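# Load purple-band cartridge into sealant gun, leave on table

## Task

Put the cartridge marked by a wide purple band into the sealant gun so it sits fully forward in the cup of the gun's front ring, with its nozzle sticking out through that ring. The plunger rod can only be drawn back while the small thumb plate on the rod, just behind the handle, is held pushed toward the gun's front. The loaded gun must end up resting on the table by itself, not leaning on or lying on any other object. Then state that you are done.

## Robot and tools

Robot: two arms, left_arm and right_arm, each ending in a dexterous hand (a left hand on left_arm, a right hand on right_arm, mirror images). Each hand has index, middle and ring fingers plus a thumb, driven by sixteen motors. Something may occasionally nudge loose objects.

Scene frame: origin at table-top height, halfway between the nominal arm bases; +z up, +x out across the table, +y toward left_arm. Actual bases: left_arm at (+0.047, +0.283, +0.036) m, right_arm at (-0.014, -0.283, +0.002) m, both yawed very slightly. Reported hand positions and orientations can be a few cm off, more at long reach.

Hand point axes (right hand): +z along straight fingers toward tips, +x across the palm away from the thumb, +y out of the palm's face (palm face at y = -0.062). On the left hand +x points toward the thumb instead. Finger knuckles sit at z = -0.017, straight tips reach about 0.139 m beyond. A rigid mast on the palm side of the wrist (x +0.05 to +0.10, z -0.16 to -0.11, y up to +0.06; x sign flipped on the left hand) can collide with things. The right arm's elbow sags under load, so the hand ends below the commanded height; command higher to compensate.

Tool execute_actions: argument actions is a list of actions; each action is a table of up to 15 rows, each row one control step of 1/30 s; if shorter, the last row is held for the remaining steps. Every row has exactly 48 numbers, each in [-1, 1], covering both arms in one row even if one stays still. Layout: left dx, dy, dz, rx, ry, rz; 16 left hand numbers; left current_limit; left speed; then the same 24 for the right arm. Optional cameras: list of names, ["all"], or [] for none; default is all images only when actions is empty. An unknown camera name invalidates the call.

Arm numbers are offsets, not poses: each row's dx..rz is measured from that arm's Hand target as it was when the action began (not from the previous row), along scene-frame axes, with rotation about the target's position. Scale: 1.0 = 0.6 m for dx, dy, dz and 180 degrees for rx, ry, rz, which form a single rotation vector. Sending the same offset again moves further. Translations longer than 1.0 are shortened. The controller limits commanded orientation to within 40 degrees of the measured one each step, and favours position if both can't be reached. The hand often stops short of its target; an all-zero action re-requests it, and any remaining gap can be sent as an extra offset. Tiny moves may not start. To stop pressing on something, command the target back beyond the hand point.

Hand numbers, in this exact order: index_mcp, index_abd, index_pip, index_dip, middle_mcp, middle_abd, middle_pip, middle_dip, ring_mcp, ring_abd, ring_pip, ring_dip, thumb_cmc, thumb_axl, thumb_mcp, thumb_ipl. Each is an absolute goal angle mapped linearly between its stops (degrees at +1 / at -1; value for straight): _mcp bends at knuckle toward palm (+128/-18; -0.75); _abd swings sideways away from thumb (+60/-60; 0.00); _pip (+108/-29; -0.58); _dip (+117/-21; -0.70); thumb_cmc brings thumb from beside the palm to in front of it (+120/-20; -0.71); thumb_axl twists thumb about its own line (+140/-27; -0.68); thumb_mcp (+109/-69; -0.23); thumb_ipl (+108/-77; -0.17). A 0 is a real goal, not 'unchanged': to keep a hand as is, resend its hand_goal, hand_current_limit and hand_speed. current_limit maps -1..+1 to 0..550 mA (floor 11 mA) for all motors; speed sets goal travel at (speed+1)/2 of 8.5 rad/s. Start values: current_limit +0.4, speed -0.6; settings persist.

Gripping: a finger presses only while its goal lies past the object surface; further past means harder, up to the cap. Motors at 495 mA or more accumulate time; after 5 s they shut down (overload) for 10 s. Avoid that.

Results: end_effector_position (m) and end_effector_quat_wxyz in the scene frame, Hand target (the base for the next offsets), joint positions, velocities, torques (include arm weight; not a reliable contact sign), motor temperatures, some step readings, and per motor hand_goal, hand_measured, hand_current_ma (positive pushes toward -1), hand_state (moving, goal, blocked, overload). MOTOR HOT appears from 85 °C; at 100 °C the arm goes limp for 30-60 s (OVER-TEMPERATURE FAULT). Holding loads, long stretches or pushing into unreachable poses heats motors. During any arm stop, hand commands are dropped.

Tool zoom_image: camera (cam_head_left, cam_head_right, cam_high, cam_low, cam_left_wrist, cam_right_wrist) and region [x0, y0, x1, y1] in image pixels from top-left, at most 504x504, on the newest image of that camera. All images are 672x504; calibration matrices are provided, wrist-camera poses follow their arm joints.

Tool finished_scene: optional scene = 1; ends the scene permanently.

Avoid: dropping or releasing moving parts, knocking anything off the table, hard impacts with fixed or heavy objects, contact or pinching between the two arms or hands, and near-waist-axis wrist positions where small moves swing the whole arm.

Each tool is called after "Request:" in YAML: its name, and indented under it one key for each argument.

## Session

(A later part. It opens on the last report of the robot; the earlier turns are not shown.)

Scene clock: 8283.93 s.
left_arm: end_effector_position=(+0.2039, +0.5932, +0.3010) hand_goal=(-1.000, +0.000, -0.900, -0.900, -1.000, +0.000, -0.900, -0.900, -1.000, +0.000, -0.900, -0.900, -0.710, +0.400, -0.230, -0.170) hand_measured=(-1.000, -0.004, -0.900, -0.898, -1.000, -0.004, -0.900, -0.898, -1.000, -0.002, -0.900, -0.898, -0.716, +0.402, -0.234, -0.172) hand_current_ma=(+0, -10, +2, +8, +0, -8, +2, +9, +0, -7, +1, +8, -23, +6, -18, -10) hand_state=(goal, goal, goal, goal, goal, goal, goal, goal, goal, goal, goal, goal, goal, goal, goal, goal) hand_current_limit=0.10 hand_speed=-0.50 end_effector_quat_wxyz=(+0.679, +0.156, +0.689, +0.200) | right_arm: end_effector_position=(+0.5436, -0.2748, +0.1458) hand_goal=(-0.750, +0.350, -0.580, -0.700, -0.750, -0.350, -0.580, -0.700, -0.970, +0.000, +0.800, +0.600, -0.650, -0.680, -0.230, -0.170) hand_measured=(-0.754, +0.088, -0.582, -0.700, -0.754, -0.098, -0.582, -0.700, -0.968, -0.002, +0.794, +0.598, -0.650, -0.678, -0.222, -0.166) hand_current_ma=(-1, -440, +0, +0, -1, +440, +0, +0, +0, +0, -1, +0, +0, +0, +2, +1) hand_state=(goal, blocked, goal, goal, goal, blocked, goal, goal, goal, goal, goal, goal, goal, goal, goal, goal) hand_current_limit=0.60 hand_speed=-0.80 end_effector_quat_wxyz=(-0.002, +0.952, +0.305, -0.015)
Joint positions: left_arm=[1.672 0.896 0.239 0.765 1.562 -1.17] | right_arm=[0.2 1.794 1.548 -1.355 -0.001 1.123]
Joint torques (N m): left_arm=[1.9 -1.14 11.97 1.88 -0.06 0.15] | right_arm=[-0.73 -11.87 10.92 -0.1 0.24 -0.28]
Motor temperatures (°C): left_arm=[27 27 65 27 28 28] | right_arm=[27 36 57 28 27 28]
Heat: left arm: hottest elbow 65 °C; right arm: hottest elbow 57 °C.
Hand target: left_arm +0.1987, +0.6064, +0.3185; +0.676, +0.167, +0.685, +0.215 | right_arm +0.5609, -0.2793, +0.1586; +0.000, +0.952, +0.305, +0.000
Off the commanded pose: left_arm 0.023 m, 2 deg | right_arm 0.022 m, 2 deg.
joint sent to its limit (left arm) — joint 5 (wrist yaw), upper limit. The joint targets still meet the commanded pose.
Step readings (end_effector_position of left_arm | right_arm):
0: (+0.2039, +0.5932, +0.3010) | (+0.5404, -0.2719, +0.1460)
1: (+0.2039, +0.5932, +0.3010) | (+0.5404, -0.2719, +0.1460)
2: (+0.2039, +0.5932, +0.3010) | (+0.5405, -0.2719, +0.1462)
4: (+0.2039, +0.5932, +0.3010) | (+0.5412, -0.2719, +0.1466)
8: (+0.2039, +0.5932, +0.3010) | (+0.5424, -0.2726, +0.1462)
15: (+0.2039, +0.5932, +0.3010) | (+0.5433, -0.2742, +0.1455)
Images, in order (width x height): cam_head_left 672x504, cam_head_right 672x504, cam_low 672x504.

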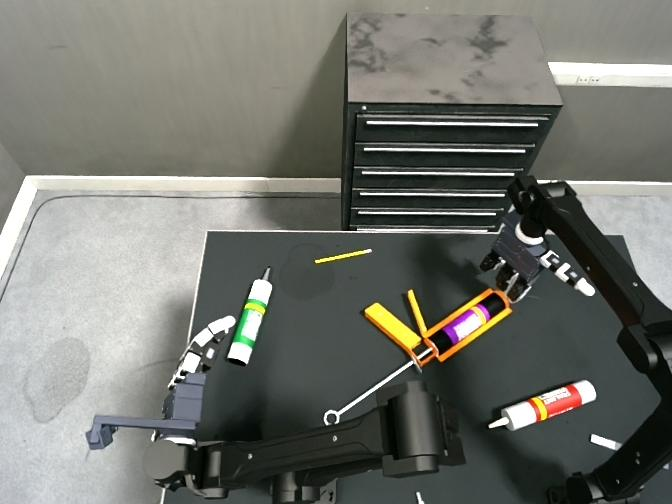

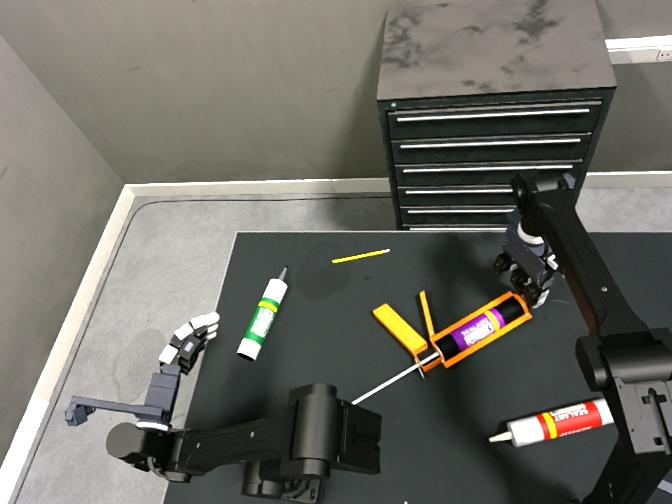

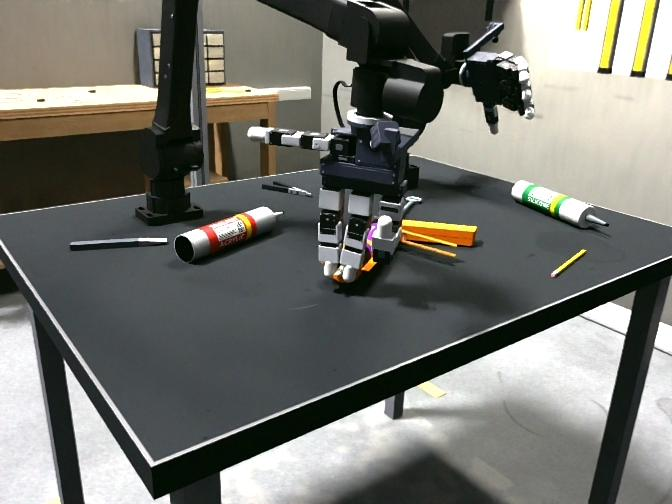

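Request:
execute_actions:
  actions:
    - [[0,0,0,0,0,0,-1,0,-0.9,-0.9,-1,0,-0.9,-0.9,-1,0,-0.9,-0.9,-0.71,0.4,-0.23,-0.17,0.1,-0.5,0.006,-0.009,0,0,0,0,-0.75,0.35,-0.58,-0.7,-0.75,-0.35,-0.58,-0.7,-0.97,0,0.8,0.6,-0.65,-0.68,-0.23,-0.17,0.6,-0.8]]
  cameras: ["cam_head_left","cam_head_right","cam_low"]

Request:
zoom_image:
  camera: "cam_head_left"
  region: [430, 270, 530, 345]

Request:
zoom_image:
  camera: "cam_head_right"
  region: [450, 275, 550, 350]

Request:
zoom_image:
  camera: "cam_low"
  region: [300, 200, 420, 300]

Scene clock: 8292.37 s.
left_arm: end_effector_position=(+0.2039, +0.5932, +0.3010) hand_goal=(-1.000, +0.000, -0.900, -0.900, -1.000, +0.000, -0.900, -0.900, -1.000, +0.000, -0.900, -0.900, -0.710, +0.400, -0.230, -0.170) hand_measured=(-1.000, -0.004, -0.900, -0.898, -1.000, -0.004, -0.900, -0.898, -1.000, -0.002, -0.900, -0.898, -0.716, +0.402, -0.234, -0.172) hand_current_ma=(+0, -10, +2, +8, +0, -8, +2, +9, +0, -7, +1, +8, -23, +6, -18, -10) hand_state=(goal, goal, goal, goal, goal, goal, goal, goal, goal, goal, goal, goal, goal, goal, goal, goal) hand_current_limit=0.10 hand_speed=-0.50 end_effector_quat_wxyz=(+0.679, +0.156, +0.689, +0.200) | right_arm: end_effector_position=(+0.5464, -0.2785, +0.1452) hand_goal=(-0.750, +0.350, -0.580, -0.700, -0.750, -0.350, -0.580, -0.700, -0.970, +0.000, +0.800, +0.600, -0.650, -0.680, -0.230, -0.170) hand_measured=(-0.758, +0.088, -0.584, -0.700, -0.758, -0.098, -0.584, -0.700, -0.968, -0.002, +0.794, +0.598, -0.650, -0.678, -0.222, -0.166) hand_current_ma=(-2, -440, +0, +0, -2, +440, +0, +0, +0, +0, -1, +0, +0, +0, +2, +1) hand_state=(goal, blocked, goal, goal, goal, blocked, goal, goal, goal, goal, goal, goal, goal, goal, goal, goal) hand_current_limit=0.60 hand_speed=-0.80 end_effector_quat_wxyz=(-0.004, +0.952, +0.305, -0.016)
Joint positions: left_arm=[1.672 0.896 0.239 0.765 1.562 -1.17] | right_arm=[0.191 1.801 1.556 -1.359 -0.003 1.113]
Joint torques (N m): left_arm=[2.08 -1.2 11.95 1.89 -0.06 0.15] | right_arm=[-0.91 -12.04 10.99 -0.05 0.34 -0.29]
Motor temperatures (°C): left_arm=[27 27 65 27 28 28] | right_arm=[27 36 55 28 27 28]
Heat: left arm: hottest elbow 65 °C; right arm: hottest elbow 55 °C.
Hand target: left_arm +0.1987, +0.6064, +0.3185; +0.676, +0.167, +0.685, +0.215 | right_arm +0.5645, -0.2846, +0.1587; +0.000, +0.952, +0.305, +0.000
Off the commanded pose: left_arm 0.023 m, 2 deg | right_arm 0.023 m, 2 deg.
joint sent to its limit (left arm) — joint 5 (wrist yaw), upper limit. The joint targets still meet the commanded pose.
Step readings (end_effector_position of left_arm | right_arm):
0: (+0.2039, +0.5932, +0.3010) | (+0.5436, -0.2748, +0.1458)
1: (+0.2039, +0.5932, +0.3010) | (+0.5436, -0.2748, +0.1458)
2: (+0.2039, +0.5932, +0.3010) | (+0.5438, -0.2747, +0.1460)
4: (+0.2039, +0.5932, +0.3010) | (+0.5443, -0.2752, +0.1460)
8: (+0.2039, +0.5932, +0.3010) | (+0.5459, -0.2779, +0.1460)
15: (+0.2039, +0.5932, +0.3010) | (+0.5463, -0.2785, +0.1451)
Images, in order (width x height): cam_head_left 672x504, cam_head_right 672x504, cam_low 672x504.

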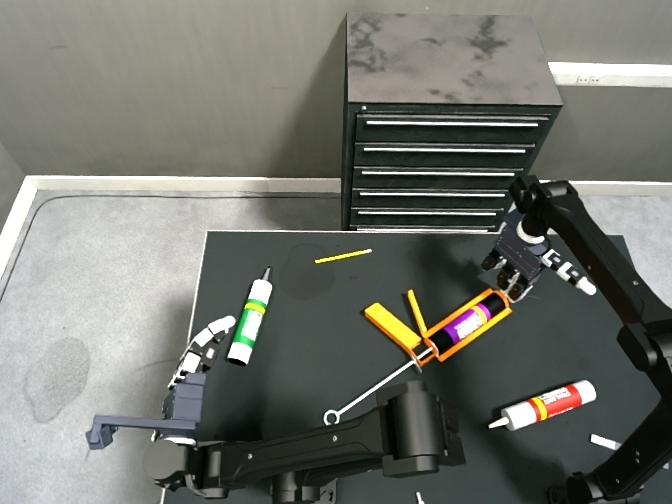

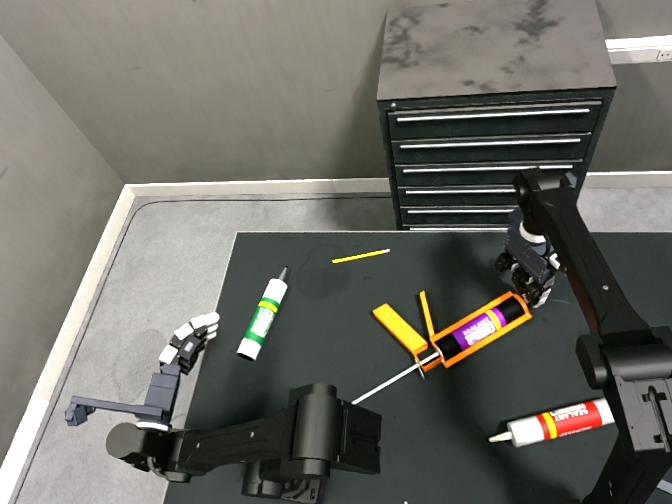

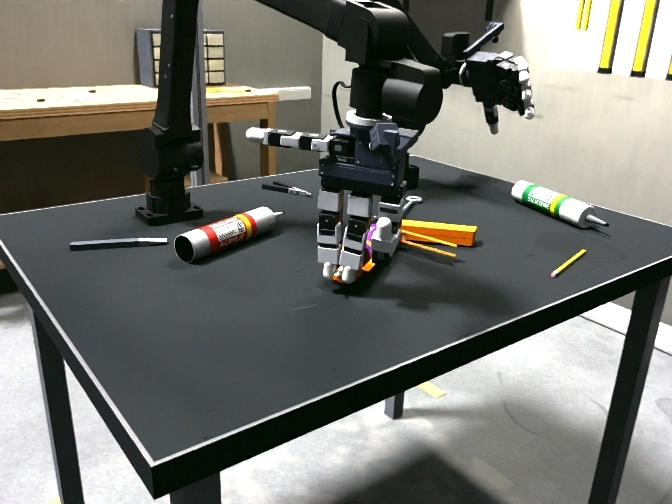

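Scaled by 5.040 from the camera's 672x504 image, which has a finer 960x720 frame.

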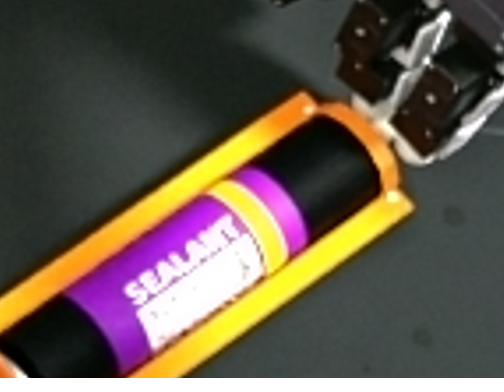

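Scaled by 5.040 from the camera's 672x504 image, which has a finer 960x720 frame.

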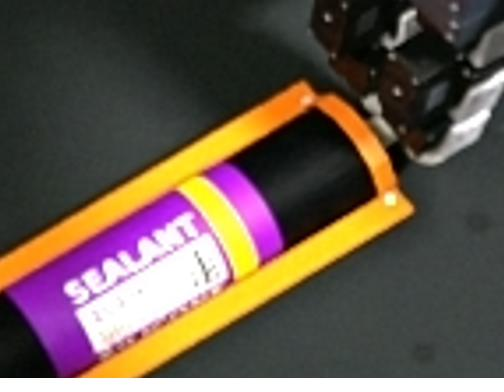

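Scaled by 4.200 from the camera's 672x504 image, which has a finer 960x720 frame.

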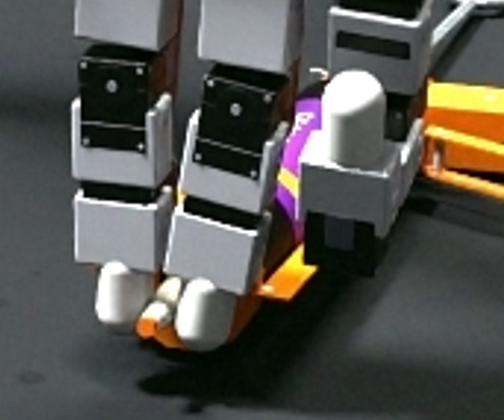

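Request:
execute_actions:
  actions:
    - [[0,0,0,0,0,0,-1,0,-0.9,-0.9,-1,0,-0.9,-0.9,-1,0,-0.9,-0.9,-0.71,0.4,-0.23,-0.17,0.1,-0.5,0.006,-0.008,0,0,0,0,-0.75,0.35,-0.58,-0.7,-0.75,-0.35,-0.58,-0.7,-0.97,0,0.8,0.6,-0.65,-0.68,-0.23,-0.17,0.6,-0.8]]
  cameras: ["cam_head_left","cam_head_right","cam_low"]

Request:
zoom_image:
  camera: "cam_head_left"
  region: [430, 270, 530, 345]

Request:
zoom_image:
  camera: "cam_head_right"
  region: [450, 275, 550, 350]

Scene clock: 8299.57 s.
left_arm: end_effector_position=(+0.2039, +0.5932, +0.3010) hand_goal=(-1.000, +0.000, -0.900, -0.900, -1.000, +0.000, -0.900, -0.900, -1.000, +0.000, -0.900, -0.900, -0.710, +0.400, -0.230, -0.170) hand_measured=(-1.000, -0.004, -0.900, -0.898, -1.000, -0.004, -0.900, -0.898, -1.000, -0.002, -0.900, -0.898, -0.716, +0.402, -0.234, -0.172) hand_current_ma=(+0, -10, +2, +8, +0, -8, +2, +9, +0, -7, +1, +8, -23, +6, -18, -10) hand_state=(goal, goal, goal, goal, goal, goal, goal, goal, goal, goal, goal, goal, goal, goal, goal, goal) hand_current_limit=0.10 hand_speed=-0.50 end_effector_quat_wxyz=(+0.679, +0.156, +0.689, +0.200) | right_arm: end_effector_position=(+0.5483, -0.2798, +0.1435) hand_goal=(-0.750, +0.350, -0.580, -0.700, -0.750, -0.350, -0.580, -0.700, -0.970, +0.000, +0.800, +0.600, -0.650, -0.680, -0.230, -0.170) hand_measured=(-0.762, +0.088, -0.586, -0.702, -0.764, -0.098, -0.586, -0.702, -0.968, -0.002, +0.794, +0.598, -0.650, -0.678, -0.222, -0.166) hand_current_ma=(-4, -440, -1, +0, -5, +440, -1, +0, +0, +0, -1, +0, +0, +0, +2, +1) hand_state=(goal, blocked, goal, goal, goal, blocked, goal, goal, goal, goal, goal, goal, goal, goal, goal, goal) hand_current_limit=0.60 hand_speed=-0.80 end_effector_quat_wxyz=(-0.006, +0.952, +0.307, -0.019)
Joint positions: left_arm=[1.672 0.896 0.239 0.765 1.562 -1.17] | right_arm=[0.187 1.809 1.564 -1.364 -0.006 1.105]
Joint torques (N m): left_arm=[1.96 -1.14 12.04 1.89 -0.06 0.15] | right_arm=[-1.32 -12.16 11.14 0.01 0.46 -0.3]
Motor temperatures (°C): left_arm=[27 27 65 27 28 28] | right_arm=[27 36 56 28 27 28]
Heat: left arm: hottest elbow 65 °C; right arm: hottest elbow 56 °C.
Hand target: left_arm +0.1987, +0.6064, +0.3185; +0.676, +0.167, +0.685, +0.215 | right_arm +0.5681, -0.2894, +0.1586; +0.000, +0.952, +0.305, +0.000
Off the commanded pose: left_arm 0.023 m, 2 deg | right_arm 0.027 m, 2 deg.
joint sent to its limit (left arm) — joint 5 (wrist yaw), upper limit. The joint targets still meet the commanded pose.
Step readings (end_effector_position of left_arm | right_arm):
0: (+0.2039, +0.5932, +0.3010) | (+0.5464, -0.2785, +0.1452)
1: (+0.2039, +0.5932, +0.3010) | (+0.5464, -0.2784, +0.1452)
2: (+0.2039, +0.5932, +0.3010) | (+0.5466, -0.2784, +0.1452)
4: (+0.2039, +0.5932, +0.3010) | (+0.5469, -0.2787, +0.1452)
8: (+0.2039, +0.5932, +0.3010) | (+0.5478, -0.2795, +0.1445)
15: (+0.2039, +0.5932, +0.3010) | (+0.5482, -0.2798, +0.1434)
Images, in order (width x height): cam_head_left 672x504, cam_head_right 672x504, cam_low 672x504.

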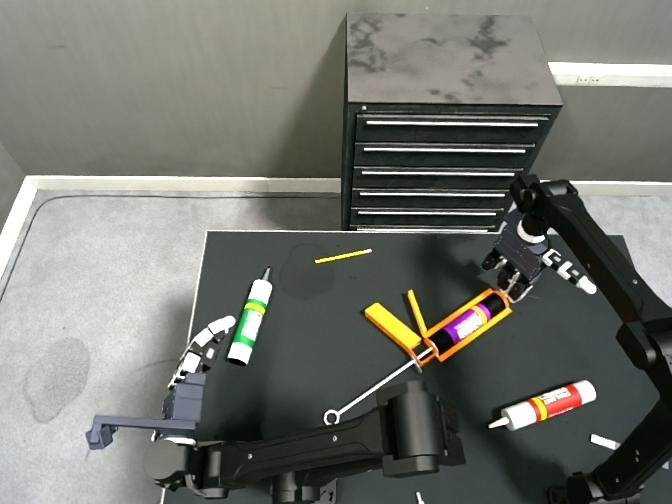

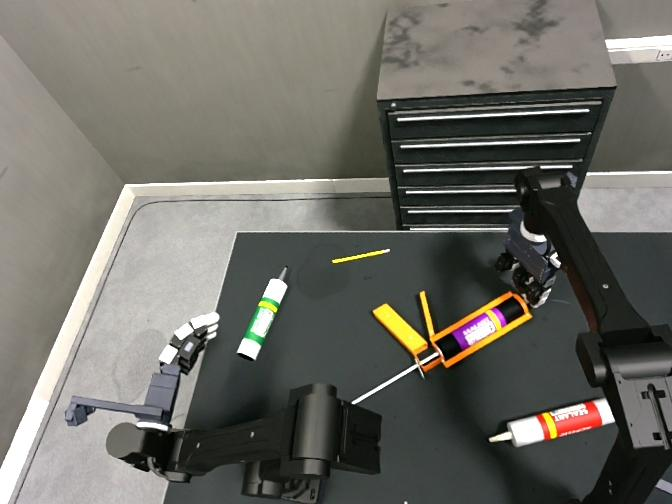

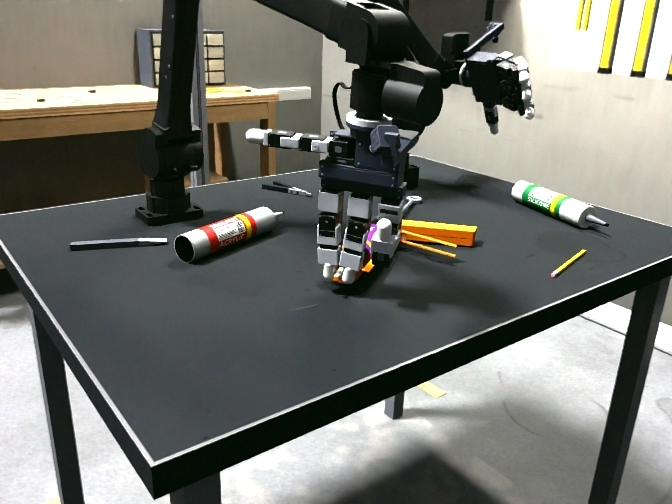

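Scaled by 5.040 from the camera's 672x504 image, which has a finer 960x720 frame.

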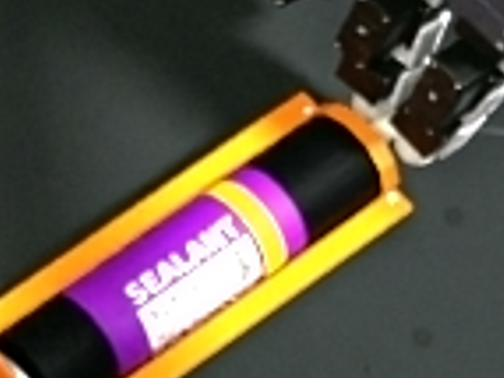

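Scaled by 5.040 from the camera's 672x504 image, which has a finer 960x720 frame.

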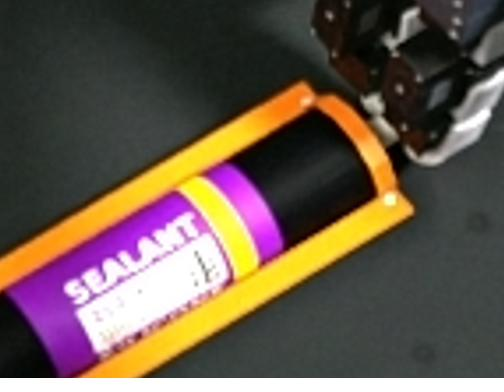

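Request:
execute_actions:
  actions:
    - [[0,0,0,0,0,0,-1,0,-0.9,-0.9,-1,0,-0.9,-0.9,-1,0,-0.9,-0.9,-0.71,0.4,-0.23,-0.17,0.1,-0.5,0.006,-0.009,0,0,0,0,-0.75,0.35,-0.58,-0.7,-0.75,-0.35,-0.58,-0.7,-0.97,0,0.8,0.6,-0.65,-0.68,-0.23,-0.17,0.6,-0.8]]
  cameras: ["cam_head_left","cam_head_right","cam_low"]

Request:
zoom_image:
  camera: "cam_head_left"
  region: [430, 270, 530, 345]

Request:
zoom_image:
  camera: "cam_head_right"
  region: [450, 275, 550, 350]

Request:
zoom_image:
  camera: "cam_low"
  region: [300, 200, 420, 300]

Scene clock: 8308.03 s.
left_arm: end_effector_position=(+0.2039, +0.5932, +0.3010) hand_goal=(-1.000, +0.000, -0.900, -0.900, -1.000, +0.000, -0.900, -0.900, -1.000, +0.000, -0.900, -0.900, -0.710, +0.400, -0.230, -0.170) hand_measured=(-1.000, -0.004, -0.900, -0.898, -1.000, -0.004, -0.900, -0.898, -1.000, -0.002, -0.900, -0.898, -0.716, +0.402, -0.234, -0.172) hand_current_ma=(+0, -10, +2, +8, +0, -8, +2, +9, +0, -7, +1, +8, -23, +6, -18, -10) hand_state=(goal, goal, goal, goal, goal, goal, goal, goal, goal, goal, goal, goal, goal, goal, goal, goal) hand_current_limit=0.10 hand_speed=-0.50 end_effector_quat_wxyz=(+0.679, +0.156, +0.689, +0.200) | right_arm: end_effector_position=(+0.5506, -0.2822, +0.1426) hand_goal=(-0.750, +0.350, -0.580, -0.700, -0.750, -0.350, -0.580, -0.700, -0.970, +0.000, +0.800, +0.600, -0.650, -0.680, -0.230, -0.170) hand_measured=(-0.770, +0.088, -0.592, -0.704, -0.770, -0.098, -0.590, -0.704, -0.968, -0.002, +0.794, +0.598, -0.650, -0.678, -0.222, -0.166) hand_current_ma=(-10, -440, -3, -1, -10, +440, -3, -1, +0, +0, -1, +0, +0, +0, +2, +1) hand_state=(blocked, blocked, goal, goal, goal, blocked, goal, goal, goal, goal, goal, goal, goal, goal, goal, goal) hand_current_limit=0.60 hand_speed=-0.80 end_effector_quat_wxyz=(-0.009, +0.951, +0.308, -0.020)
Joint positions: left_arm=[1.672 0.896 0.239 0.765 1.562 -1.17] | right_arm=[0.181 1.816 1.572 -1.369 -0.011 1.097]
Joint torques (N m): left_arm=[1.96 -1.26 12.07 1.78 -0.05 0.15] | right_arm=[-1.61 -12.28 11.25 0.06 0.62 -0.32]
Motor temperatures (°C): left_arm=[27 27 65 27 28 28] | right_arm=[27 35 55 28 27 28]
Heat: left arm: hottest elbow 65 °C; right arm: hottest elbow 55 °C.
Hand target: left_arm +0.1987, +0.6064, +0.3185; +0.676, +0.167, +0.685, +0.215 | right_arm +0.5716, -0.2948, +0.1587; +0.000, +0.952, +0.305, +0.000
Off the commanded pose: left_arm 0.023 m, 2 deg | right_arm 0.029 m, 3 deg.
joint sent to its limit (left arm) — joint 5 (wrist yaw), upper limit. The joint targets still meet the commanded pose.
Step readings (end_effector_position of left_arm | right_arm):
0: (+0.2039, +0.5932, +0.3010) | (+0.5483, -0.2798, +0.1435)
1: (+0.2039, +0.5932, +0.3010) | (+0.5483, -0.2798, +0.1435)
2: (+0.2039, +0.5932, +0.3010) | (+0.5484, -0.2800, +0.1437)
4: (+0.2039, +0.5932, +0.3010) | (+0.5489, -0.2804, +0.1436)
8: (+0.2039, +0.5932, +0.3010) | (+0.5500, -0.2818, +0.1430)
15: (+0.2039, +0.5932, +0.3010) | (+0.5506, -0.2822, +0.1424)
Images, in order (width x height): cam_head_left 672x504, cam_head_right 672x504, cam_low 672x504.

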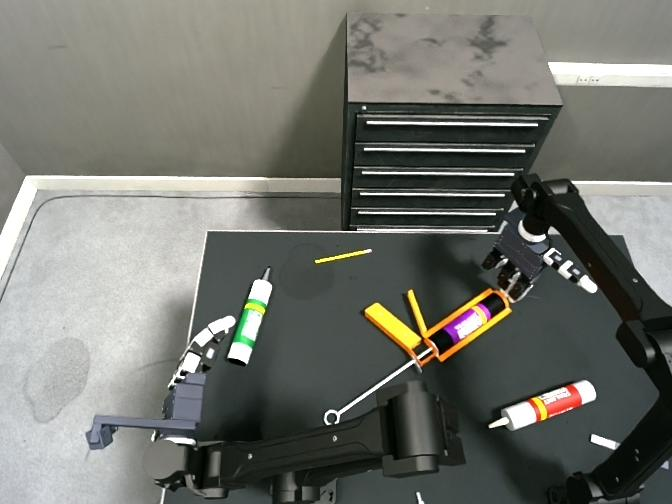

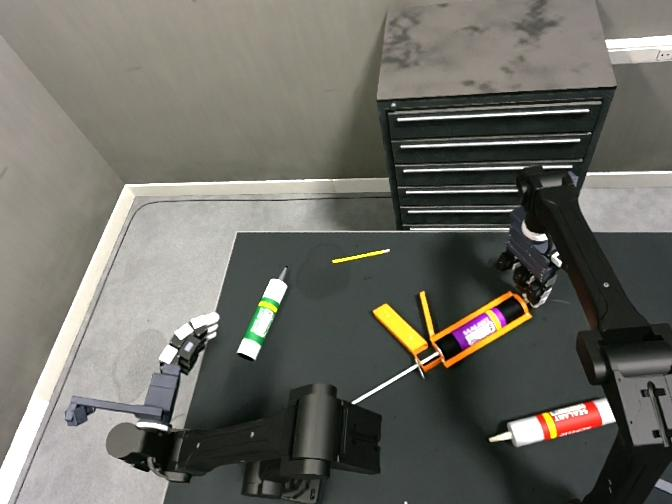

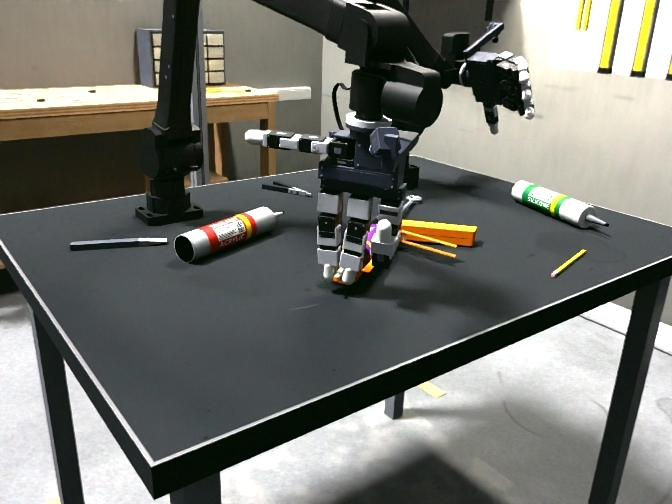

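Scaled by 5.040 from the camera's 672x504 image, which has a finer 960x720 frame.

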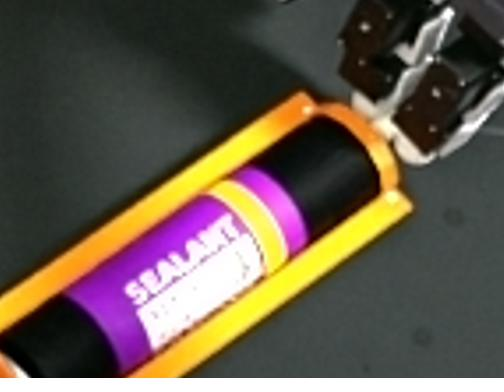

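Scaled by 5.040 from the camera's 672x504 image, which has a finer 960x720 frame.

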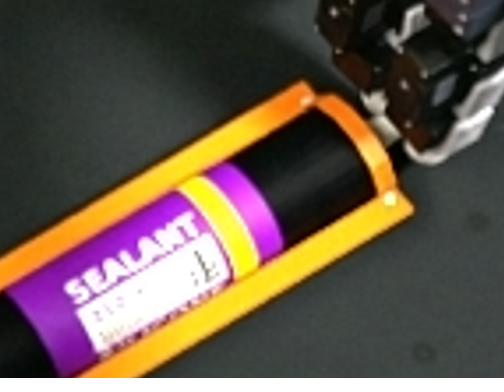

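Scaled by 4.200 from the camera's 672x504 image, which has a finer 960x720 frame.

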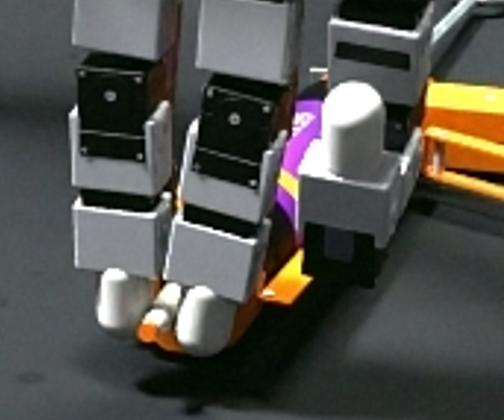

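Request:
execute_actions:
  actions:
    - [[0,0,0,0,0,0,-1,0,-0.9,-0.9,-1,0,-0.9,-0.9,-1,0,-0.9,-0.9,-0.71,0.4,-0.23,-0.17,0.1,-0.5,-0.003,0.002,-0.018,0,0,0,-0.75,0.35,-0.58,-0.7,-0.75,-0.35,-0.58,-0.7,-0.97,0,0.8,0.6,-0.65,-0.68,-0.23,-0.17,0.6,-0.8]]
  cameras: ["cam_head_left","cam_head_right","cam_low"]

Request:
zoom_image:
  camera: "cam_low"
  region: [300, 200, 420, 300]

Request:
zoom_image:
  camera: "cam_head_right"
  region: [450, 275, 550, 350]

Scene clock: 8327.57 s.
left_arm: end_effector_position=(+0.2039, +0.5932, +0.3010) hand_goal=(-1.000, +0.000, -0.900, -0.900, -1.000, +0.000, -0.900, -0.900, -1.000, +0.000, -0.900, -0.900, -0.710, +0.400, -0.230, -0.170) hand_measured=(-1.000, -0.004, -0.900, -0.898, -1.000, -0.004, -0.900, -0.898, -1.000, -0.002, -0.900, -0.898, -0.716, +0.402, -0.234, -0.172) hand_current_ma=(+0, -10, +2, +8, +0, -8, +2, +9, +0, -7, +1, +8, -23, +6, -18, -10) hand_state=(goal, goal, goal, goal, goal, goal, goal, goal, goal, goal, goal, goal, goal, goal, goal, goal) hand_current_limit=0.10 hand_speed=-0.50 end_effector_quat_wxyz=(+0.679, +0.156, +0.689, +0.200) | right_arm: end_effector_position=(+0.5526, -0.2818, +0.1404) hand_goal=(-0.750, +0.350, -0.580, -0.700, -0.750, -0.350, -0.580, -0.700, -0.970, +0.000, +0.800, +0.600, -0.650, -0.680, -0.230, -0.170) hand_measured=(-0.770, +0.088, -0.592, -0.704, -0.770, -0.098, -0.590, -0.704, -0.968, -0.002, +0.794, +0.598, -0.650, -0.678, -0.222, -0.166) hand_current_ma=(-10, -440, -3, -1, -10, +440, -3, -1, +0, +0, -1, +0, +0, +0, +2, +1) hand_state=(blocked, blocked, goal, goal, goal, blocked, goal, goal, goal, goal, goal, goal, goal, goal, goal, goal) hand_current_limit=0.60 hand_speed=-0.80 end_effector_quat_wxyz=(-0.008, +0.951, +0.308, -0.018)
Joint positions: left_arm=[1.672 0.896 0.239 0.765 1.562 -1.17] | right_arm=[0.181 1.82 1.572 -1.361 -0.011 1.096]
Joint torques (N m): left_arm=[2.08 -1.49 11.95 1.81 -0.08 0.15] | right_arm=[-1.44 -12.34 9.51 0.8 0.61 -0.3]
Motor temperatures (°C): left_arm=[27 27 65 27 28 28] | right_arm=[27 36 59 28 27 28]
Heat: left arm: hottest elbow 65 °C; right arm: hottest elbow 59 °C.
Hand target: left_arm +0.1987, +0.6064, +0.3185; +0.676, +0.167, +0.685, +0.215 | right_arm +0.5699, -0.2936, +0.1477; +0.000, +0.952, +0.305, +0.000
Off the commanded pose: left_arm 0.023 m, 2 deg | right_arm 0.022 m, 2 deg.
joint sent to its limit (left arm) — joint 5 (wrist yaw), upper limit. The joint targets still meet the commanded pose.
Step readings (end_effector_position of left_arm | right_arm):
0: (+0.2039, +0.5932, +0.3010) | (+0.5506, -0.2821, +0.1426)
1: (+0.2039, +0.5932, +0.3010) | (+0.5506, -0.2821, +0.1426)
2: (+0.2039, +0.5932, +0.3010) | (+0.5506, -0.2821, +0.1424)
4: (+0.2039, +0.5932, +0.3010) | (+0.5507, -0.2821, +0.1422)
8: (+0.2039, +0.5932, +0.3010) | (+0.5518, -0.2820, +0.1414)
15: (+0.2039, +0.5932, +0.3010) | (+0.5526, -0.2818, +0.1404)
Images, in order (width x height): cam_head_left 672x504, cam_head_right 672x504, cam_low 672x504.

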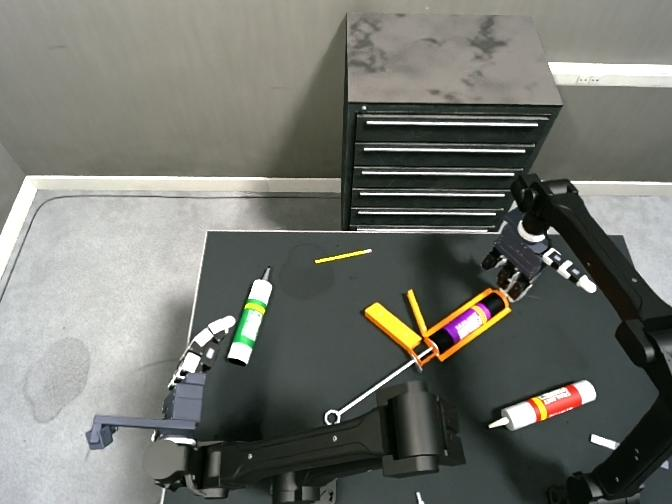

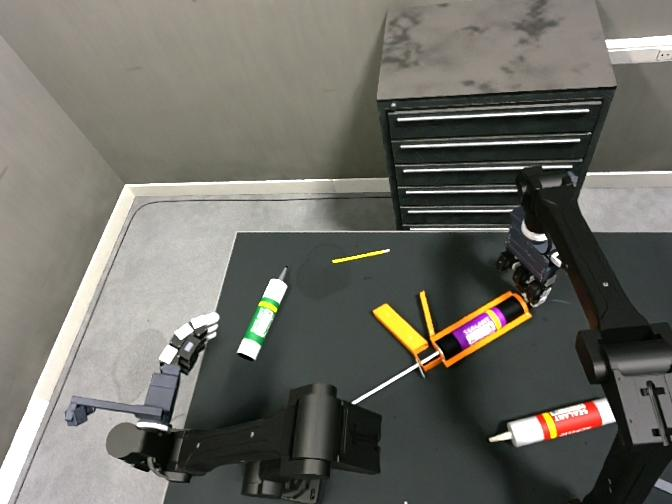

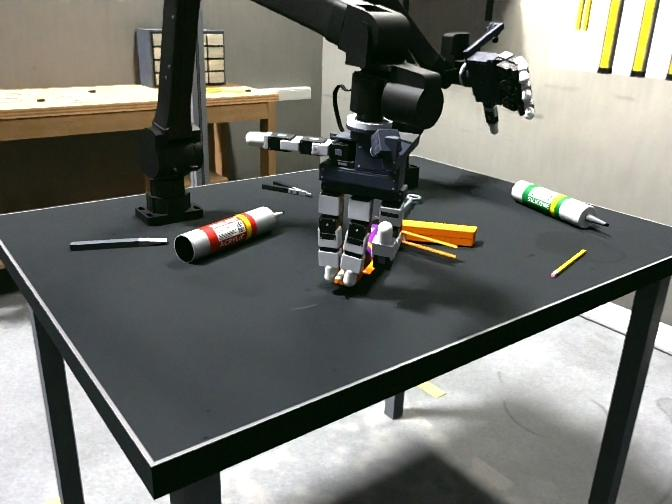

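Scaled by 4.200 from the camera's 672x504 image, which has a finer 960x720 frame.

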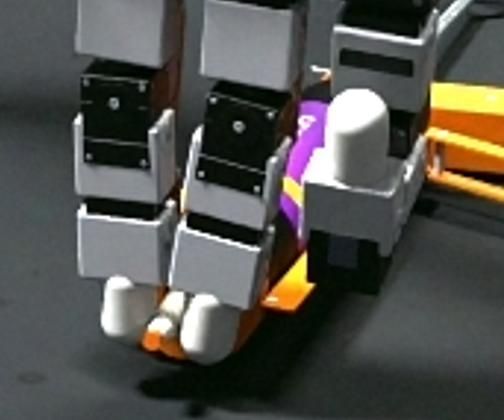

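Scaled by 5.040 from the camera's 672x504 image, which has a finer 960x720 frame.

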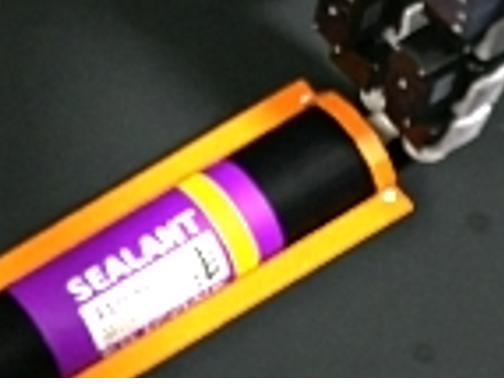

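Request:
execute_actions:
  actions:
    - [[0,0,0,0,0,0,-1,0,-0.9,-0.9,-1,0,-0.9,-0.9,-1,0,-0.9,-0.9,-0.71,0.4,-0.23,-0.17,0.1,-0.5,-0.004,0.003,-0.01,0,0,0,-0.75,0.35,-0.58,-0.7,-0.75,-0.35,-0.58,-0.7,-0.97,0,0.8,0.6,-0.65,-0.68,-0.23,-0.17,0.6,-0.8]]
  cameras: ["cam_head_left","cam_head_right","cam_low"]

Request:
zoom_image:
  camera: "cam_low"
  region: [300, 200, 420, 300]

Request:
zoom_image:
  camera: "cam_head_right"
  region: [450, 275, 550, 350]

Scene clock: 8335.03 s.
left_arm: end_effector_position=(+0.2039, +0.5932, +0.3010) hand_goal=(-1.000, +0.000, -0.900, -0.900, -1.000, +0.000, -0.900, -0.900, -1.000, +0.000, -0.900, -0.900, -0.710, +0.400, -0.230, -0.170) hand_measured=(-1.000, -0.004, -0.900, -0.898, -1.000, -0.004, -0.900, -0.898, -1.000, -0.002, -0.900, -0.898, -0.716, +0.402, -0.234, -0.172) hand_current_ma=(+0, -10, +2, +8, +0, -8, +2, +9, +0, -7, +1, +8, -23, +6, -18, -10) hand_state=(goal, goal, goal, goal, goal, goal, goal, goal, goal, goal, goal, goal, goal, goal, goal, goal) hand_current_limit=0.10 hand_speed=-0.50 end_effector_quat_wxyz=(+0.679, +0.156, +0.689, +0.200) | right_arm: end_effector_position=(+0.5565, -0.2812, +0.1406) hand_goal=(-0.750, +0.350, -0.580, -0.700, -0.750, -0.350, -0.580, -0.700, -0.970, +0.000, +0.800, +0.600, -0.650, -0.680, -0.230, -0.170) hand_measured=(-0.770, +0.088, -0.592, -0.704, -0.770, -0.098, -0.590, -0.704, -0.968, -0.002, +0.794, +0.598, -0.650, -0.678, -0.222, -0.166) hand_current_ma=(-10, -440, -3, -1, -11, +440, -3, -1, +0, +0, -1, +0, +0, +0, +2, +1) hand_state=(blocked, blocked, goal, goal, blocked, blocked, goal, goal, goal, goal, goal, goal, goal, goal, goal, goal) hand_current_limit=0.60 hand_speed=-0.80 end_effector_quat_wxyz=(-0.007, +0.951, +0.308, -0.010)
Joint positions: left_arm=[1.672 0.896 0.239 0.765 1.562 -1.17] | right_arm=[0.181 1.82 1.572 -1.346 -0.011 1.096]
Joint torques (N m): left_arm=[2.14 -0.85 12 1.81 -0.08 0.16] | right_arm=[-1.14 -12.4 8.25 0.87 0.6 -0.26]
Motor temperatures (°C): left_arm=[27 27 65 27 28 28] | right_arm=[27 36 59 28 28 28]
Heat: left arm: hottest elbow 65 °C; right arm: hottest elbow 59 °C.
Hand target: left_arm +0.1987, +0.6064, +0.3185; +0.676, +0.167, +0.685, +0.215 | right_arm +0.5675, -0.2918, +0.1417; +0.000, +0.952, +0.305, +0.000
Off the commanded pose: left_arm 0.023 m, 2 deg | right_arm 0.015 m, 1 deg.
joint sent to its limit (left arm) — joint 5 (wrist yaw), upper limit. The joint targets still meet the commanded pose.
Step readings (end_effector_position of left_arm | right_arm):
0: (+0.2039, +0.5932, +0.3010) | (+0.5526, -0.2818, +0.1404)
1: (+0.2039, +0.5932, +0.3010) | (+0.5527, -0.2818, +0.1404)
2: (+0.2039, +0.5932, +0.3010) | (+0.5529, -0.2818, +0.1404)
4: (+0.2039, +0.5932, +0.3010) | (+0.5540, -0.2816, +0.1404)
8: (+0.2039, +0.5932, +0.3010) | (+0.5561, -0.2813, +0.1405)
15: (+0.2039, +0.5932, +0.3010) | (+0.5565, -0.2812, +0.1406)
Images, in order (width x height): cam_head_left 672x504, cam_head_right 672x504, cam_low 672x504.

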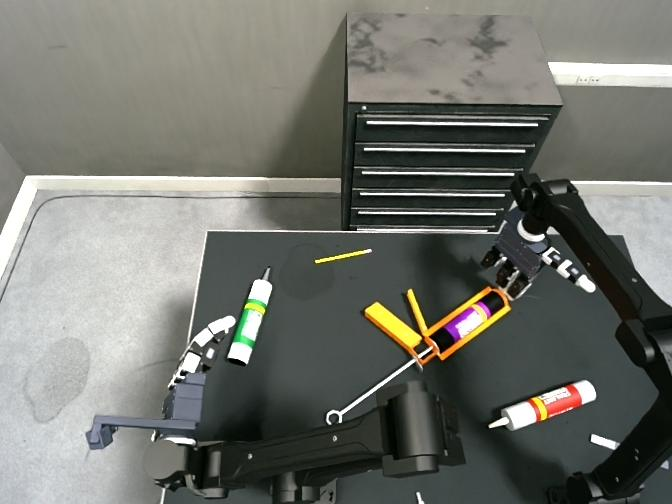

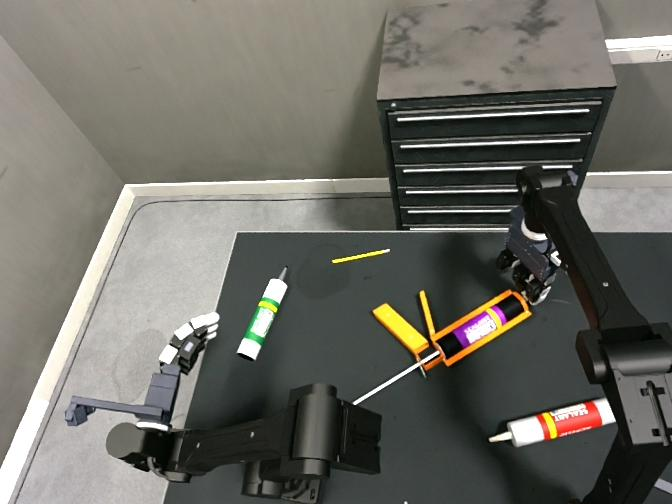

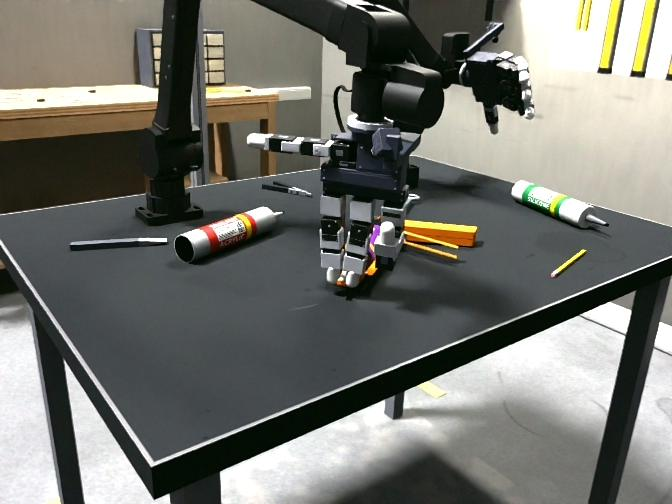

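Scaled by 4.200 from the camera's 672x504 image, which has a finer 960x720 frame.

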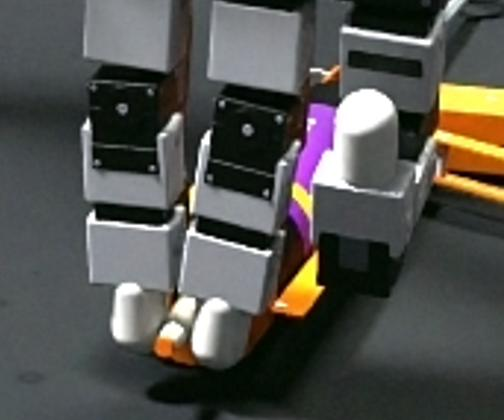

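Scaled by 5.040 from the camera's 672x504 image, which has a finer 960x720 frame.

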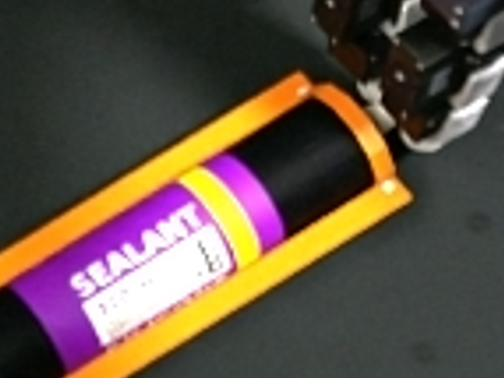

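Request:
zoom_image:
  camera: "cam_head_right"
  region: [490, 285, 540, 325]

Request:
zoom_image:
  camera: "cam_head_left"
  region: [470, 280, 520, 320]

Scaled by 10.080 from the camera's 672x504 image, which has a finer 960x720 frame.

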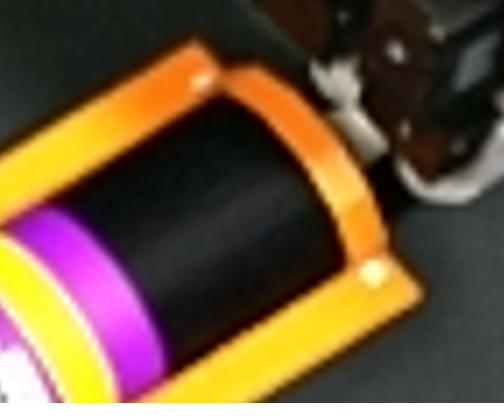

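Scaled by 10.080 from the camera's 672x504 image, which has a finer 960x720 frame.

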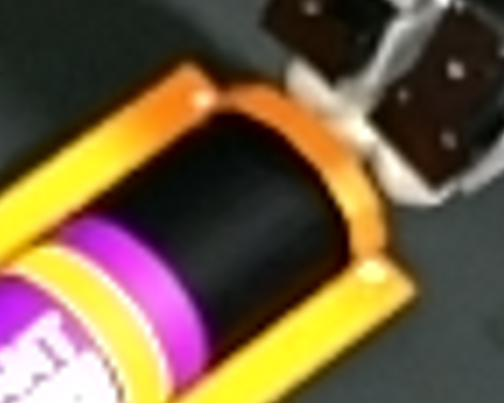

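Request:
execute_actions:
  actions:
    - [[0,0,0,0,0,0,-1,0,-0.9,-0.9,-1,0,-0.9,-0.9,-1,0,-0.9,-0.9,-0.71,0.4,-0.23,-0.17,0.1,-0.5,0.0065,-0.012,0,0,0,0,-0.75,0.35,-0.58,-0.7,-0.75,-0.35,-0.58,-0.7,-0.97,0,0.8,0.6,-0.65,-0.68,-0.23,-0.17,0.6,-0.8]]
  cameras: ["cam_head_left","cam_head_right","cam_low"]

Request:
zoom_image:
  camera: "cam_head_left"
  region: [470, 280, 520, 320]

Request:
zoom_image:
  camera: "cam_head_right"
  region: [490, 285, 540, 325]

Request:
zoom_image:
  camera: "cam_low"
  region: [300, 200, 420, 300]

Scene clock: 8351.93 s.
left_arm: end_effector_position=(+0.2039, +0.5932, +0.3010) hand_goal=(-1.000, +0.000, -0.900, -0.900, -1.000, +0.000, -0.900, -0.900, -1.000, +0.000, -0.900, -0.900, -0.710, +0.400, -0.230, -0.170) hand_measured=(-1.000, -0.004, -0.900, -0.898, -1.000, -0.004, -0.900, -0.898, -1.000, -0.002, -0.900, -0.898, -0.716, +0.402, -0.234, -0.172) hand_current_ma=(+0, -10, +2, +8, +0, -8, +2, +9, +0, -7, +1, +8, -23, +6, -18, -10) hand_state=(goal, goal, goal, goal, goal, goal, goal, goal, goal, goal, goal, goal, goal, goal, goal, goal) hand_current_limit=0.10 hand_speed=-0.50 end_effector_quat_wxyz=(+0.679, +0.156, +0.689, +0.200) | right_arm: end_effector_position=(+0.5570, -0.2830, +0.1372) hand_goal=(-0.750, +0.350, -0.580, -0.700, -0.750, -0.350, -0.580, -0.700, -0.970, +0.000, +0.800, +0.600, -0.650, -0.680, -0.230, -0.170) hand_measured=(-0.772, +0.090, -0.594, -0.706, -0.774, -0.098, -0.592, -0.706, -0.968, -0.002, +0.794, +0.598, -0.650, -0.678, -0.222, -0.166) hand_current_ma=(-12, -440, -4, -1, -13, +440, -4, -1, +0, +0, -1, +0, +0, +0, +2, +1) hand_state=(blocked, blocked, goal, goal, blocked, blocked, goal, goal, goal, goal, goal, goal, goal, goal, goal, goal) hand_current_limit=0.60 hand_speed=-0.80 end_effector_quat_wxyz=(-0.009, +0.951, +0.310, -0.013)
Joint positions: left_arm=[1.672 0.896 0.239 0.765 1.562 -1.17] | right_arm=[0.177 1.826 1.572 -1.346 -0.013 1.089]
Joint torques (N m): left_arm=[2.43 -0.91 12 1.84 -0.06 0.15] | right_arm=[-1.9 -12.34 8.95 0.73 0.71 -0.32]
Motor temperatures (°C): left_arm=[27 27 65 27 28 28] | right_arm=[27 36 57 28 28 28]
Heat: left arm: hottest elbow 65 °C; right arm: hottest elbow 57 °C.
Hand target: left_arm +0.1987, +0.6064, +0.3185; +0.676, +0.167, +0.685, +0.215 | right_arm +0.5714, -0.2990, +0.1417; +0.000, +0.952, +0.305, +0.000
Off the commanded pose: left_arm 0.023 m, 2 deg | right_arm 0.022 m, 2 deg.
joint sent to its limit (left arm) — joint 5 (wrist yaw), upper limit. The joint targets still meet the commanded pose.
Step readings (end_effector_position of left_arm | right_arm):
0: (+0.2039, +0.5932, +0.3010) | (+0.5565, -0.2812, +0.1406)
1: (+0.2039, +0.5932, +0.3010) | (+0.5565, -0.2812, +0.1406)
2: (+0.2039, +0.5932, +0.3010) | (+0.5565, -0.2812, +0.1406)
4: (+0.2039, +0.5932, +0.3010) | (+0.5566, -0.2816, +0.1403)
8: (+0.2039, +0.5932, +0.3010) | (+0.5568, -0.2824, +0.1386)
15: (+0.2039, +0.5932, +0.3010) | (+0.5570, -0.2830, +0.1372)
Images, in order (width x height): cam_head_left 672x504, cam_head_right 672x504, cam_low 672x504.

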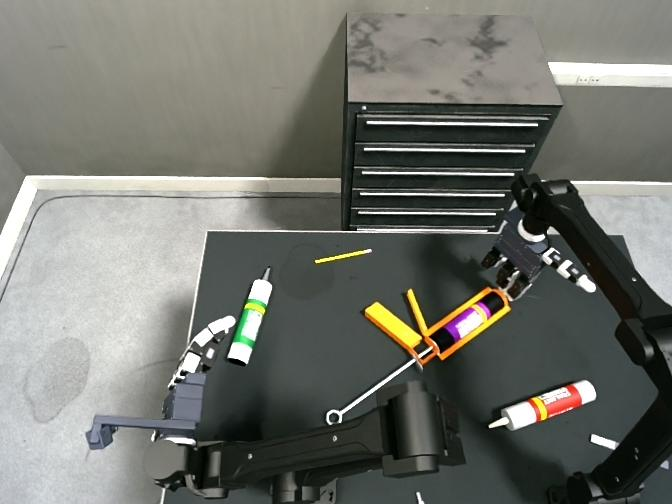

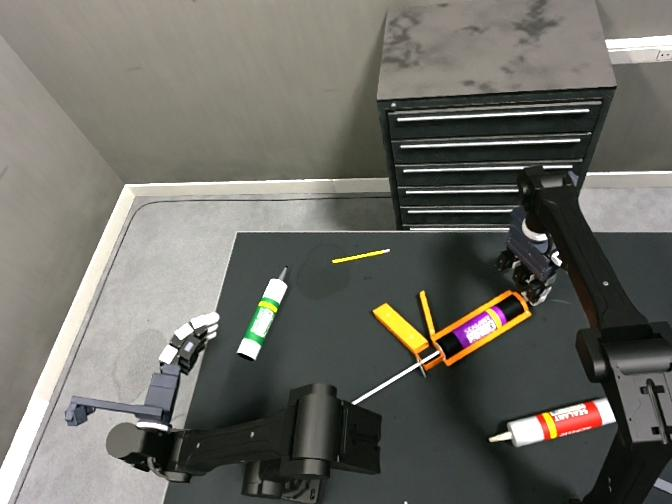

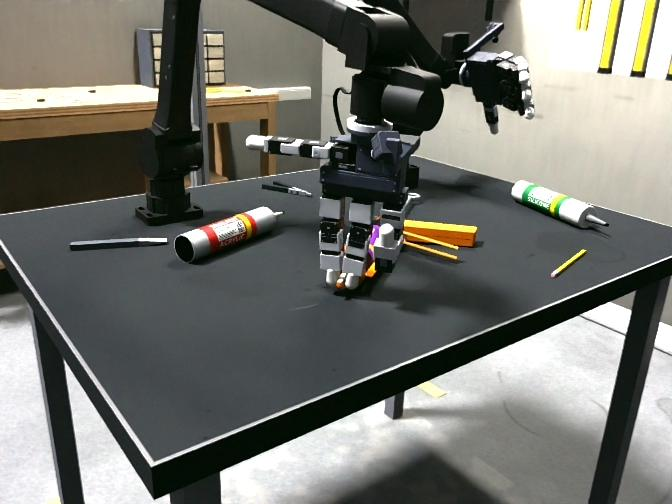

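Scaled by 10.080 from the camera's 672x504 image, which has a finer 960x720 frame.

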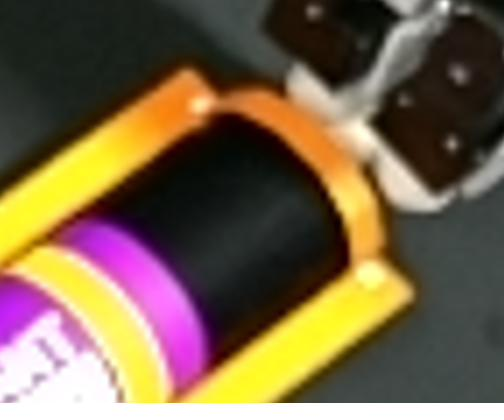

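Scaled by 10.080 from the camera's 672x504 image, which has a finer 960x720 frame.

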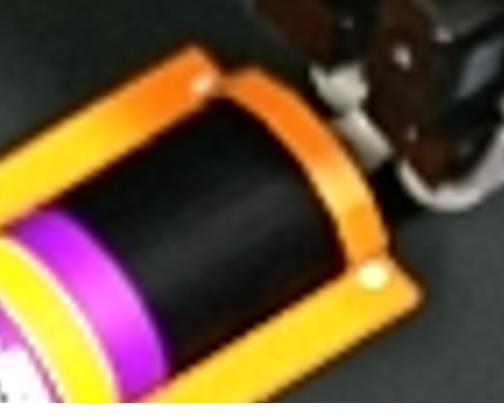

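Scaled by 4.200 from the camera's 672x504 image, which has a finer 960x720 frame.

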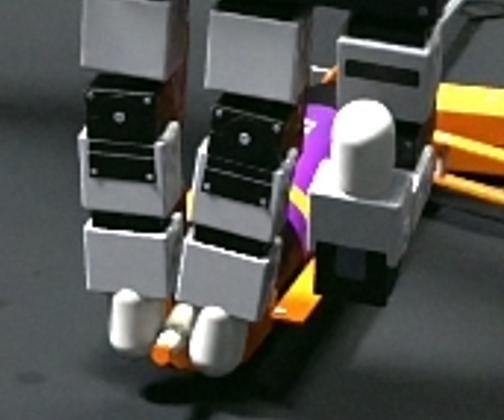

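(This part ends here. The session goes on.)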